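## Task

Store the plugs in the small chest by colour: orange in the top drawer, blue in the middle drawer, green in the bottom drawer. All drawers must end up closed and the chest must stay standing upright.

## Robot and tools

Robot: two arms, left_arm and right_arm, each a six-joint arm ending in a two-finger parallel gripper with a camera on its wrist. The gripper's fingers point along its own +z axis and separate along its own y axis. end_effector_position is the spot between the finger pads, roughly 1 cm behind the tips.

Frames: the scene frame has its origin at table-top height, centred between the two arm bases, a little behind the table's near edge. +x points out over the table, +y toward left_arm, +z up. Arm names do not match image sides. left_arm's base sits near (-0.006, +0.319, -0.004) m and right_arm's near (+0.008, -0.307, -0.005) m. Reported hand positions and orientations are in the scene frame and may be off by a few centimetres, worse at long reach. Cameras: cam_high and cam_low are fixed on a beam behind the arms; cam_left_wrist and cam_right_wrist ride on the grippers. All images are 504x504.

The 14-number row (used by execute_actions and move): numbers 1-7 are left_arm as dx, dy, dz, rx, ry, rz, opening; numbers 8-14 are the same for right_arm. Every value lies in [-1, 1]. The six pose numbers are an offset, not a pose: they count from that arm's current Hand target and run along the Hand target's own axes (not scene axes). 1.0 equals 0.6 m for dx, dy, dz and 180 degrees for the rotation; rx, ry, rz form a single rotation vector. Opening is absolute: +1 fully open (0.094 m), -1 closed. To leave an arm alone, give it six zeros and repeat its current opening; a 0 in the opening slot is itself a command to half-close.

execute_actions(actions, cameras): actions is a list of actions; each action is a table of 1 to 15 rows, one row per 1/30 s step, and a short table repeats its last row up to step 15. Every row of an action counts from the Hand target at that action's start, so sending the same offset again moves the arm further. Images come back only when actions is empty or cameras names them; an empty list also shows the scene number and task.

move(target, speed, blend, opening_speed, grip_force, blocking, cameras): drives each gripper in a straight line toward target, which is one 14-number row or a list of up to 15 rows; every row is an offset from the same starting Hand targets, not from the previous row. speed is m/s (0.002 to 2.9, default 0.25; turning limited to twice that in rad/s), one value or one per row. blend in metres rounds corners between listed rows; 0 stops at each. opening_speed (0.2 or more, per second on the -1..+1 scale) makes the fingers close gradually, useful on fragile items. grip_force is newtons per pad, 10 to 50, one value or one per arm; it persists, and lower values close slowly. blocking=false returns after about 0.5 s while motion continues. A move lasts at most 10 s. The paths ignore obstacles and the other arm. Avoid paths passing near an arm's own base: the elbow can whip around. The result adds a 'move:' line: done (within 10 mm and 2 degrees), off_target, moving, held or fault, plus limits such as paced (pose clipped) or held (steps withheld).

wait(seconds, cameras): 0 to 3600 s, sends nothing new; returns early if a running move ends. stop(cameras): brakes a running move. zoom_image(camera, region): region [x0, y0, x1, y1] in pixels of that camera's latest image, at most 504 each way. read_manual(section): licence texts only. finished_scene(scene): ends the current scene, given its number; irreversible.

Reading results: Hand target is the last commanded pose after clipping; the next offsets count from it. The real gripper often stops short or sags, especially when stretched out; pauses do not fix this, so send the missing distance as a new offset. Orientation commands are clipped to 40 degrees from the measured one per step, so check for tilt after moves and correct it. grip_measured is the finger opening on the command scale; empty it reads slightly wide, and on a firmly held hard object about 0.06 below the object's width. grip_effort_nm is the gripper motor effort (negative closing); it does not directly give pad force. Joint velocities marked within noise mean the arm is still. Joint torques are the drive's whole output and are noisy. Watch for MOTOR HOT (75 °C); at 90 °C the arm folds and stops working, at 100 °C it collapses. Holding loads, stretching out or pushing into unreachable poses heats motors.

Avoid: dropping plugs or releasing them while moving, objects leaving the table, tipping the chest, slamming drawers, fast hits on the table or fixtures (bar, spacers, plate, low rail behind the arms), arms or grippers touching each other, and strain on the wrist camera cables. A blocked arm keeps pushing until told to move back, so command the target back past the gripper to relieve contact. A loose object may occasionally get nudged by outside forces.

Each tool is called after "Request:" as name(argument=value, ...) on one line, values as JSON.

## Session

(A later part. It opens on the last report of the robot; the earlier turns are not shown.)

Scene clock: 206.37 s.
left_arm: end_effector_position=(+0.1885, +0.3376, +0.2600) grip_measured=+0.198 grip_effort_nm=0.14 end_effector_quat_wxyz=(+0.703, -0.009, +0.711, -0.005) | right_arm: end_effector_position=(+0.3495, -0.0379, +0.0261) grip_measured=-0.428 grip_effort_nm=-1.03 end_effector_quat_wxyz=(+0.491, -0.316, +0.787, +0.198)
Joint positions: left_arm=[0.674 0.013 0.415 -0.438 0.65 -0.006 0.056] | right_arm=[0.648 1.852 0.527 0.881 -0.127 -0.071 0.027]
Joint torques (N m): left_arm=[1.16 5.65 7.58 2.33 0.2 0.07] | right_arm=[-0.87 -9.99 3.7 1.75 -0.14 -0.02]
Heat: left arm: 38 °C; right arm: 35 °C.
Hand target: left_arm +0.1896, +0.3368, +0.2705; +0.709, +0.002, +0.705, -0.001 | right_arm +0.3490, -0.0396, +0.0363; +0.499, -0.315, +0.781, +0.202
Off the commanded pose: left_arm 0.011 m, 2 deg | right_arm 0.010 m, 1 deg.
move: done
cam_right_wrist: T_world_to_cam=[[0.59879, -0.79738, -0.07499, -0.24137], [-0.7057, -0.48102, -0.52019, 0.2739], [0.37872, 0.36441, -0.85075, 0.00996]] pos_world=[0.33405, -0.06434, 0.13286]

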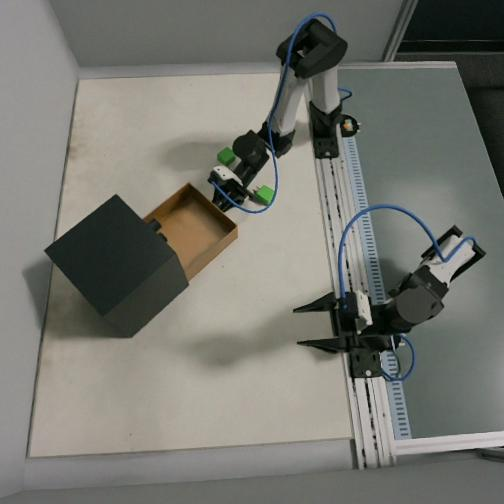

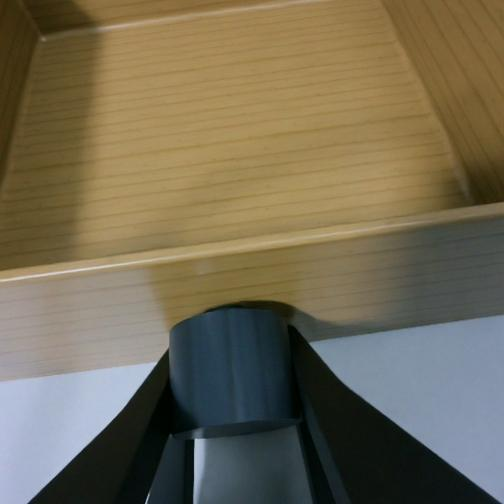

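Request:
move(target=[[0,0,0,0,0,0,0.2,0,0,0,0,0,0,0.2],[0,0,0,0,0,0,0.2,-0.02,0,-0.17,0,0,0,0.2],[0,0,0,0,0,0,0.2,-0.073,-0.168,-0.293,-0.006,0.363,-0.01,0.2],[0,0,0,0,0,0,0.2,0.132,-0.168,-0.197,-0.006,0.363,-0.01,0.15],[0,0,0,0,0,0,0.2,0.132,-0.168,-0.197,-0.006,0.363,-0.01,-0.35],[0,0,0,0,0,0,0.2,-0.1035,-0.168,-0.307,-0.006,0.363,-0.01,-0.35]], speed=[0.1,0.2,0.4,0.2,0.1,0.25], blend=[0,0.02,0.01,0,0,0], cameras=["cam_high","cam_right_wrist"])

Scene clock: 218.30 s.
left_arm: end_effector_position=(+0.1885, +0.3376, +0.2600) grip_measured=+0.198 grip_effort_nm=0.14 end_effector_quat_wxyz=(+0.703, -0.009, +0.711, -0.005) | right_arm: end_effector_position=(+0.3143, -0.2132, +0.1619) grip_measured=-0.194 grip_effort_nm=-1.02 end_effector_quat_wxyz=(-0.012, -0.387, +0.922, -0.005)
Joint positions: left_arm=[0.674 0.013 0.415 -0.438 0.65 -0.006 0.056] | right_arm=[0.338 1.765 1.718 -1.529 0.015 -0.485 0.038]
Joint torques (N m): left_arm=[1.1 5.68 7.79 2.35 0.21 0.07] | right_arm=[-0.32 -7.57 8.95 0.18 -0.11 -0.08]
Heat: left arm: 39 °C; right arm: 34 °C.
Hand target: left_arm +0.1896, +0.3368, +0.2705; +0.709, +0.002, +0.705, -0.001 | right_arm +0.3174, -0.2102, +0.1699; -0.001, -0.390, +0.921, -0.001
Off the commanded pose: left_arm 0.011 m, 2 deg | right_arm 0.009 m, 1 deg.
move: done
cam_right_wrist: T_world_to_cam=[[0.62397, -0.77766, 0.07686, -0.37809], [-0.67731, -0.48915, 0.54953, 0.05152], [-0.38975, -0.39495, -0.83193, 0.27933]] pos_world=[0.37968, -0.15851, 0.23313]

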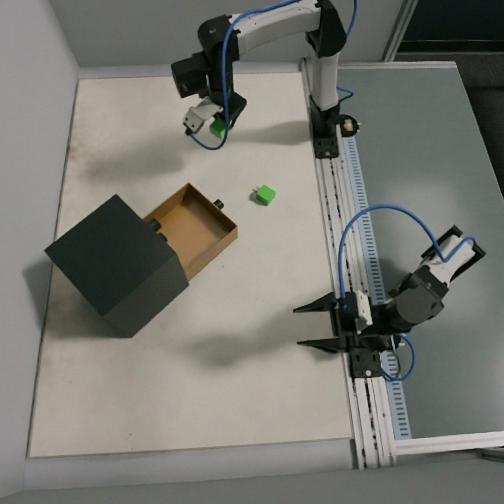

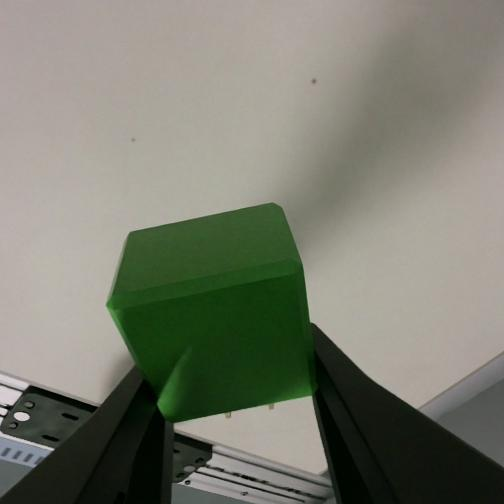

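Request:
move(target=[[0,0,0,0,0,0,0.2,-0.386,0.098,0.0,0,0,-0.489,-0.35],[0,0,0,0,0,0,0.2,-0.386,0.098,0.1915,0,0,-0.489,-0.35],[0,0,0,0,0,0,0.2,-0.386,0.098,0.1915,0,0,-0.489,0.05],[0,0,0,0,0,0,0.2,-0.386,0.098,0.0,0,0,-0.489,0.05],[0,0,0,0,0,0,0.2,-0.0425,0.279,0.04,0,0,-0.539,0.15]], speed=[0.35,0.15,0.1,0.2,0.4], blend=[0.01,0,0,0.02,0], cameras=["cam_high","cam_right_wrist"])

Scene clock: 226.73 s.
left_arm: end_effector_position=(+0.1885, +0.3376, +0.2600) grip_measured=+0.198 grip_effort_nm=0.14 end_effector_quat_wxyz=(+0.703, -0.009, +0.711, -0.005) | right_arm: end_effector_position=(+0.2165, -0.0772, +0.1400) grip_measured=+0.148 grip_effort_nm=0.10 end_effector_quat_wxyz=(+0.015, +0.948, -0.317, -0.005)
Joint positions: left_arm=[0.674 0.013 0.415 -0.438 0.65 -0.006 0.056] | right_arm=[0.879 1.729 1.582 -1.441 0.015 -1.646 0.054]
Joint torques (N m): left_arm=[1.07 5.64 7.75 2.37 0.15 0.09] | right_arm=[0.16 -9.36 5.64 0.29 -0.08 0.06]
Heat: left arm: 39 °C; right arm: 36 °C.
Hand target: left_arm +0.1896, +0.3368, +0.2705; +0.709, +0.002, +0.705, -0.001 | right_arm +0.2148, -0.0755, +0.1458; +0.001, +0.948, -0.317, +0.000
Off the commanded pose: left_arm 0.011 m, 2 deg | right_arm 0.006 m, 2 deg.
move: done; target 3's new opening was sent with right_arm's hand 0.006 m and 5 deg from that target
cam_right_wrist: T_world_to_cam=[[0.69193, 0.72061, 0.04413, -0.10409], [0.59391, -0.6029, 0.5327, -0.21785], [0.41048, -0.34238, -0.84515, 0.10931]] pos_world=[0.15654, -0.01891, 0.21303]

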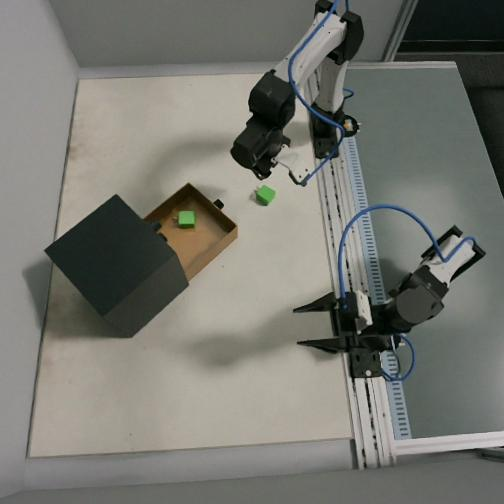

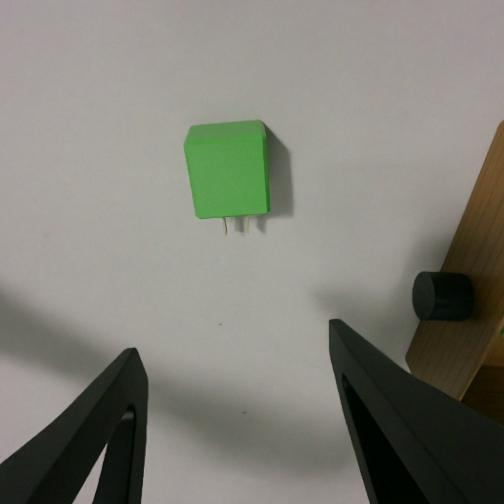

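Request:
move(target=[[0,0,0,0,0,0,0.2,-0.0175,0.003,0.12,0,0,0,0.15],[0,0,0,0,0,0,0.2,-0.0175,0.003,0.2197,0,0,0,0.15],[0,0,0,0,0,0,0.2,-0.0175,0.003,0.2197,0,0,0,-0.35],[0,0,0,0,0,0,0.2,-0.0175,0.003,-0.04,0,0,0,-0.35],[0,0,0,0,0,0,0.2,0.096,-0.341,-0.04,0,0,0.05,-0.35],[0,0,0,0,0,0,0.2,0.096,-0.341,0.151,0,0,0.05,-0.35],[0,0,0,0,0,0,0.2,0.096,-0.341,0.151,0,0,0.05,0.05],[0,0,0,0,0,0,0.2,0.096,-0.341,-0.05,0,0,0.05,0.05]], speed=[0.3,0.15,0.1,0.25,0.35,0.15,0.1,0.25], blend=[0.01,0,0,0.02,0.01,0,0,0], cameras=["cam_high","cam_right_wrist"])

Scene clock: 236.00 s.
left_arm: end_effector_position=(+0.1885, +0.3376, +0.2600) grip_measured=+0.198 grip_effort_nm=0.14 end_effector_quat_wxyz=(+0.703, -0.009, +0.711, -0.005) | right_arm: end_effector_position=(+0.3842, +0.0538, +0.1503) grip_measured=+0.048 grip_effort_nm=0.10 end_effector_quat_wxyz=(-0.127, +0.913, -0.384, +0.056)
Joint positions: left_arm=[0.674 0.013 0.415 -0.438 0.65 -0.006 0.056] | right_arm=[0.804 2.48 2.759 -1.557 0.016 -1.575 0.049]
Joint torques (N m): left_arm=[1.24 5.75 7.65 2.4 0.23 0.14] | right_arm=[-0.43 -15.97 7.69 0.68 -0.07 0.07]
Heat: left arm: 39 °C; right arm: 37 °C.
Hand target: left_arm +0.1896, +0.3368, +0.2705; +0.709, +0.002, +0.705, -0.001 | right_arm +0.3840, +0.0532, +0.1751; +0.002, +0.920, -0.391, +0.000
Off the commanded pose: left_arm 0.011 m, 2 deg | right_arm 0.025 m, 16 deg.
joint sent to its limit (right arm) — joint 4 (wrist pitch), lower limit. The joint targets are off in orientation, not in position.
move: off_target (right_arm); target 7's new opening was sent with right_arm's hand 0.003 m and 5 deg from that target
cam_right_wrist: T_world_to_cam=[[0.74775, 0.56759, 0.34455, -0.37339], [0.3835, -0.79279, 0.47372, -0.14401], [0.54203, -0.22209, -0.81048, 0.03183]] pos_world=[0.31718, 0.10484, 0.22267]

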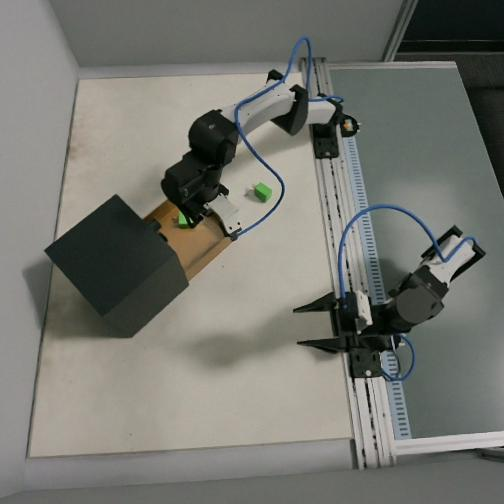

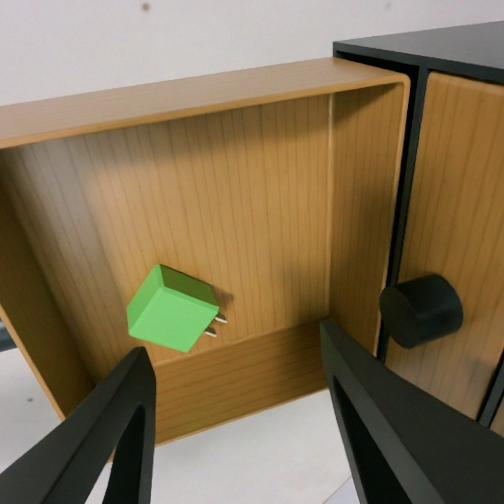

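Request:
move(target=[0,0,0,0,0,0,0.2,-0.058,0.355,0.058,0,0,-0.05,0.2], speed=0.35, cameras=["cam_right_wrist"])

Scene clock: 238.40 s.
left_arm: end_effector_position=(+0.1885, +0.3376, +0.2600) grip_measured=+0.198 grip_effort_nm=0.14 end_effector_quat_wxyz=(+0.703, -0.009, +0.711, -0.005) | right_arm: end_effector_position=(+0.2081, -0.0713, +0.1325) grip_measured=+0.198 grip_effort_nm=0.10 end_effector_quat_wxyz=(+0.020, +0.947, -0.321, -0.006)
Joint positions: left_arm=[0.674 0.013 0.415 -0.438 0.65 -0.006 0.056] | right_arm=[0.913 1.733 1.556 -1.421 0.016 -1.604 0.056]
Joint torques (N m): left_arm=[1.11 5.5 7.64 2.33 0.18 0.1] | right_arm=[0.09 -10.22 5.67 0.29 -0.08 -0.03]
Heat: left arm: 39 °C; right arm: 37 °C.
Hand target: left_arm +0.1896, +0.3368, +0.2705; +0.709, +0.002, +0.705, -0.001 | right_arm +0.2065, -0.0698, +0.1410; +0.001, +0.948, -0.317, +0.000
Off the commanded pose: left_arm 0.011 m, 2 deg | right_arm 0.009 m, 2 deg.
move: done
cam_right_wrist: T_world_to_cam=[[0.69801, 0.71527, 0.03411, -0.10252], [0.59174, -0.60298, 0.53504, -0.20511], [0.40327, -0.35328, -0.84414, 0.10909]] pos_world=[0.14894, -0.01181, 0.20532]

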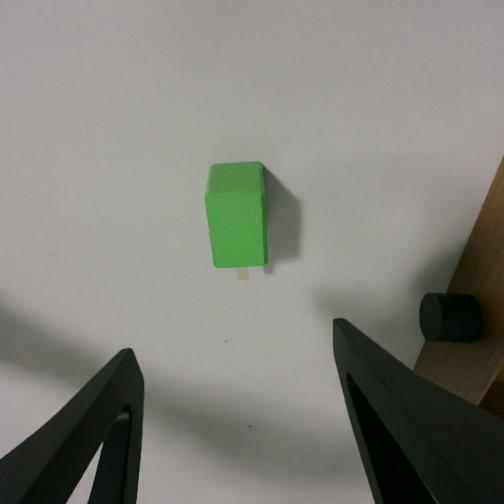

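Request:
move(target=[[0,0,0,0,0,0,0.2,0.017,0.002,0.12,0,0,0,0.1],[0,0,0,0,0,0,0.2,0.017,0.002,0.205,0,0,0,0.1],[0,0,0,0,0,0,0.2,0.017,0.002,0.208,0,0,0,-0.55],[0,0,0,0,0,0,0.2,0.017,0.002,-0.05,0,0,0,-0.55],[0,0,0,0,0,0,0.2,0.113,-0.342,-0.05,0,0,0.05,-0.55],[0,0,0,0,0,0,0.2,0.113,-0.342,0.13,0,0,0.05,-0.55]], speed=[0.3,0.12,0.1,0.25,0.35,0.15], blend=[0,0,0,0.02,0.01,0], cameras=["cam_high","cam_right_wrist"])

Scene clock: 245.33 s.
left_arm: end_effector_position=(+0.1885, +0.3376, +0.2600) grip_measured=+0.198 grip_effort_nm=0.14 end_effector_quat_wxyz=(+0.703, -0.009, +0.711, -0.005) | right_arm: end_effector_position=(+0.3805, +0.0521, +0.0596) grip_measured=-0.426 grip_effort_nm=-1.02 end_effector_quat_wxyz=(-0.039, +0.922, -0.385, +0.019)
Joint positions: left_arm=[0.674 0.013 0.415 -0.438 0.65 -0.006 0.056] | right_arm=[0.804 2.648 2.733 -1.555 0.016 -1.576 0.027]
Joint torques (N m): left_arm=[1.11 5.72 7.77 2.32 0.22 0.09] | right_arm=[-0.75 -12.88 8.79 0.32 -0.09 0.07]
Heat: left arm: 39 °C; right arm: 37 °C.
Hand target: left_arm +0.1896, +0.3368, +0.2705; +0.709, +0.002, +0.705, -0.001 | right_arm +0.3840, +0.0531, +0.0623; +0.002, +0.920, -0.391, +0.000
Off the commanded pose: left_arm 0.011 m, 2 deg | right_arm 0.005 m, 5 deg.
joint sent to its limit (right arm) — joint 4 (wrist pitch), lower limit. The joint targets are off in orientation, not in position.
move: off_target (right_arm)
cam_right_wrist: T_world_to_cam=[[0.78034, 0.60438, 0.16059, -0.3418], [0.45445, -0.72447, 0.51829, -0.13415], [0.42959, -0.33147, -0.83999, 0.01019]] pos_world=[0.32331, 0.11277, 0.13298]

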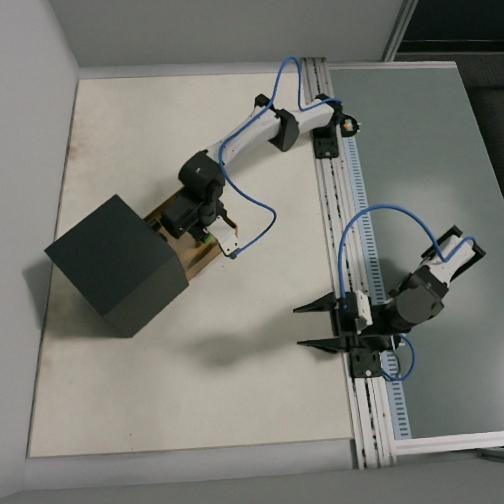

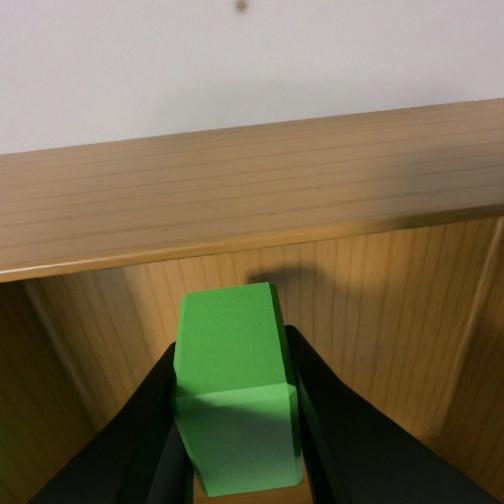

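Request:
move(target=[[0,0,0,0,0,0,0.2,0,0,0.03,0,0,0,-0.55],[0,0,0,0,0,0,0.2,0,0,0.03,0,0,0,-0.2],[0,0,0,0,0,0,0.2,0,0,-0.2,0,0,0,-0.2],[0,0,0,0,0,0,0.2,0.065,0.3725,-0.23,0.281,-0.2815,0.44,0.25],[0,0,0,0,0,0,0.2,0.0695,0.257,0.02,0.281,-0.2815,0.44,0.25]], speed=[0.1,0.1,0.2,0.5,0.25], blend=[0,0,0.02,0.01,0], cameras=["cam_high","cam_right_wrist"])

Scene clock: 254.93 s.
left_arm: end_effector_position=(+0.1885, +0.3376, +0.2600) grip_measured=+0.198 grip_effort_nm=0.14 end_effector_quat_wxyz=(+0.703, -0.009, +0.711, -0.005) | right_arm: end_effector_position=(+0.3015, -0.0851, +0.0506) grip_measured=+0.248 grip_effort_nm=0.10 end_effector_quat_wxyz=(+0.493, -0.321, +0.784, +0.201)
Joint positions: left_arm=[0.674 0.013 0.415 -0.438 0.65 -0.006 0.056] | right_arm=[0.59 1.515 0.288 0.783 -0.19 -0.103 0.059]
Joint torques (N m): left_arm=[1.2 5.57 7.86 2.42 0.18 0.1] | right_arm=[0.14 -3.44 4.71 2.02 0.05 0.09]
Heat: left arm: 39 °C; right arm: 38 °C.
Hand target: left_arm +0.1896, +0.3368, +0.2705; +0.709, +0.002, +0.705, -0.001 | right_arm +0.3020, -0.0840, +0.0508; +0.498, -0.317, +0.782, +0.201
Off the commanded pose: left_arm 0.011 m, 2 deg | right_arm 0.001 m, 1 deg.
move: done; blend cut to 0 m at target 4; target 2's new opening was sent with right_arm's hand 0.004 m and 4 deg from that target
cam_right_wrist: T_world_to_cam=[[0.60917, -0.78967, -0.07299, -0.251], [-0.69645, -0.48869, -0.52548, 0.22689], [0.37929, 0.37094, -0.84767, 0.06636]] pos_world=[0.28575, -0.11194, 0.15716]

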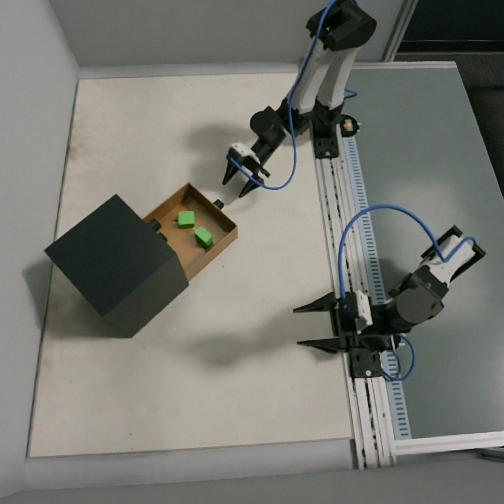

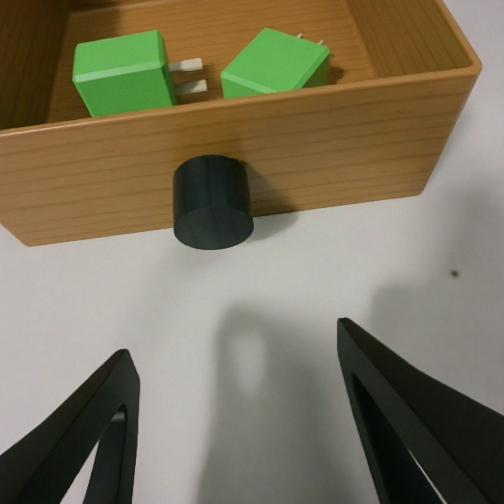

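Request:
move(target=[0,0,0,0,0,0,0.2,-0.172,0.008,0.392,0,0,0,0.25], speed=0.13, cameras=["cam_high","cam_right_wrist"])

Scene clock: 260.40 s.
left_arm: end_effector_position=(+0.1885, +0.3376, +0.2600) grip_measured=+0.198 grip_effort_nm=0.14 end_effector_quat_wxyz=(+0.703, -0.009, +0.711, -0.005) | right_arm: end_effector_position=(+0.4788, +0.0905, +0.0430) grip_measured=+0.248 grip_effort_nm=0.10 end_effector_quat_wxyz=(+0.492, -0.320, +0.785, +0.199)
Joint positions: left_arm=[0.674 0.013 0.415 -0.438 0.65 -0.006 0.056] | right_arm=[0.71 2.271 1.383 0.448 -0.078 -0.052 0.059]
Joint torques (N m): left_arm=[1.24 5.61 7.73 2.35 0.2 0.11] | right_arm=[0.25 -10.36 9.43 1.81 0.05 0.08]
Heat: left arm: 39 °C; right arm: 37 °C.
Hand target: left_arm +0.1896, +0.3368, +0.2705; +0.709, +0.002, +0.705, -0.001 | right_arm +0.4831, +0.0981, +0.0448; +0.498, -0.317, +0.782, +0.201
Off the commanded pose: left_arm 0.011 m, 2 deg | right_arm 0.009 m, 1 deg.
move: done
cam_right_wrist: T_world_to_cam=[[0.60668, -0.79173, -0.07141, -0.21957], [-0.699, -0.48851, -0.52226, 0.43325], [0.37861, 0.36676, -0.84979, -0.07158]] pos_world=[0.46315, 0.06406, 0.14976]

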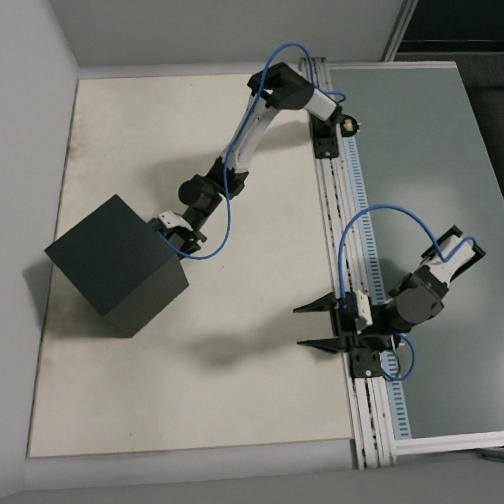

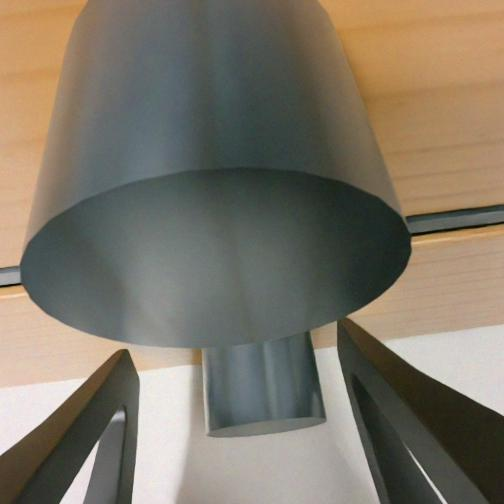

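Request:
move(target=[[0,0,0,0,0,0,0.2,-0.006,0,0.012,0,0,0,0.25],[0,0,0,0,0,0,0.2,0.05,0,-0.12,0,0,0,0.25],[0,0,0,0,0,0,0.2,-0.07,0,-0.25,0,0,0,0.25]], speed=[0.08,0.2,0.2], cameras=["cam_high","cam_low","cam_right_wrist"])

Scene clock: 264.23 s.
left_arm: end_effector_position=(+0.1885, +0.3376, +0.2600) grip_measured=+0.198 grip_effort_nm=0.14 end_effector_quat_wxyz=(+0.703, -0.009, +0.711, -0.005) | right_arm: end_effector_position=(+0.3986, +0.0163, +0.1273) grip_measured=+0.248 grip_effort_nm=0.10 end_effector_quat_wxyz=(+0.482, -0.317, +0.794, +0.193)
Joint positions: left_arm=[0.674 0.013 0.415 -0.438 0.65 -0.006 0.056] | right_arm=[0.698 1.735 0.988 0.28 -0.078 -0.05 0.059]
Joint torques (N m): left_arm=[1.22 5.87 7.73 2.35 0.21 0.1] | right_arm=[-0.76 -11.32 7.02 1.81 -0.16 -0.04]
Heat: left arm: 39 °C; right arm: 37 °C.
Hand target: left_arm +0.1896, +0.3368, +0.2705; +0.709, +0.002, +0.705, -0.001 | right_arm +0.3982, +0.0159, +0.1462; +0.498, -0.317, +0.782, +0.201
Off the commanded pose: left_arm 0.011 m, 2 deg | right_arm 0.019 m, 2 deg.
move: off_target (right_arm)
cam_right_wrist: T_world_to_cam=[[0.59475, -0.8007, -0.07174, -0.21865], [-0.71632, -0.48733, -0.4994, 0.3889], [0.36491, 0.34841, -0.8634, 0.06512]] pos_world=[0.38486, -0.00824, 0.23476]

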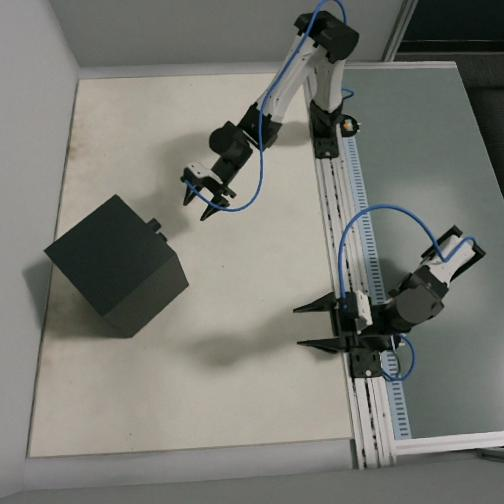

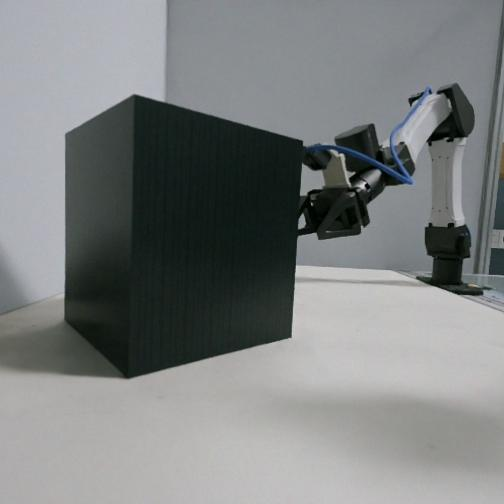

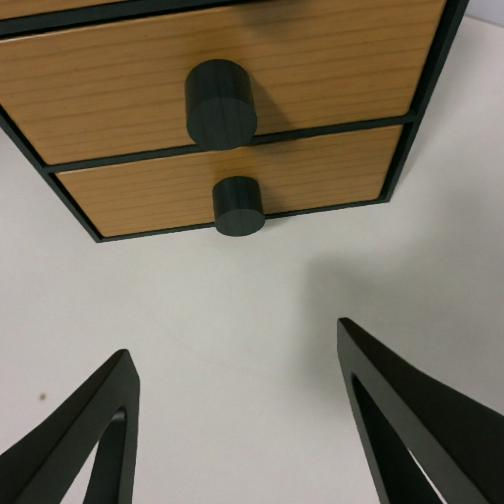

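Request:
move(target=[0,0,0,0,0,0,0.2,-0.1,0,-0.12,0,-0.11,0,0.25], cameras=["cam_right_wrist","cam_high"])

Scene clock: 266.83 s.
left_arm: end_effector_position=(+0.1885, +0.3376, +0.2600) grip_measured=+0.198 grip_effort_nm=0.14 end_effector_quat_wxyz=(+0.703, -0.009, +0.711, -0.005) | right_arm: end_effector_position=(+0.3724, -0.0096, +0.2113) grip_measured=+0.248 grip_effort_nm=0.10 end_effector_quat_wxyz=(+0.606, -0.284, +0.703, +0.241)
Joint positions: left_arm=[0.674 0.013 0.415 -0.438 0.65 -0.006 0.056] | right_arm=[0.679 1.494 0.761 0.597 -0.11 -0.031 0.059]
Joint torques (N m): left_arm=[1.02 5.59 7.69 2.36 0.18 0.13] | right_arm=[-0.73 -8.95 6.76 2.12 -0.15 0.09]
Heat: left arm: 39 °C; right arm: 38 °C.
Hand target: left_arm +0.1896, +0.3368, +0.2705; +0.709, +0.002, +0.705, -0.001 | right_arm +0.3696, -0.0117, +0.2313; +0.625, -0.277, +0.685, +0.253
Off the commanded pose: left_arm 0.011 m, 2 deg | right_arm 0.020 m, 3 deg.
move: off_target (right_arm)
cam_right_wrist: T_world_to_cam=[[0.61827, -0.77937, -0.10161, -0.22003], [-0.56248, -0.34846, -0.7498, 0.39642], [0.54897, 0.52073, -0.65382, 0.04507]] pos_world=[0.33427, -0.05682, 0.30435]
Images, in order (width x height): cam_high 504x504, cam_right_wrist 504x504.

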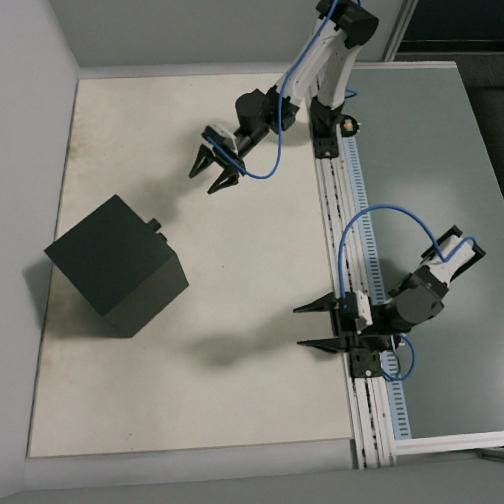

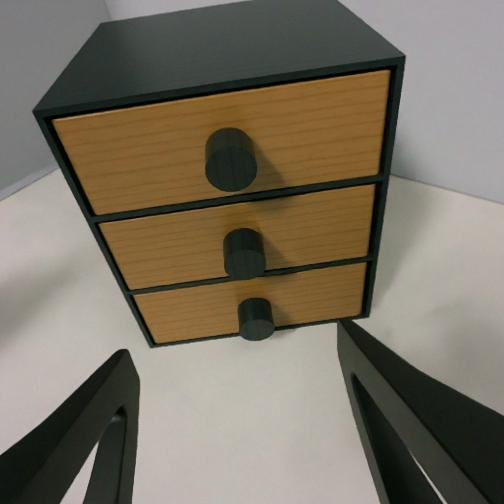

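All shut.

Request:
finished_scene(scene=2)

The scene is finished: the task was done.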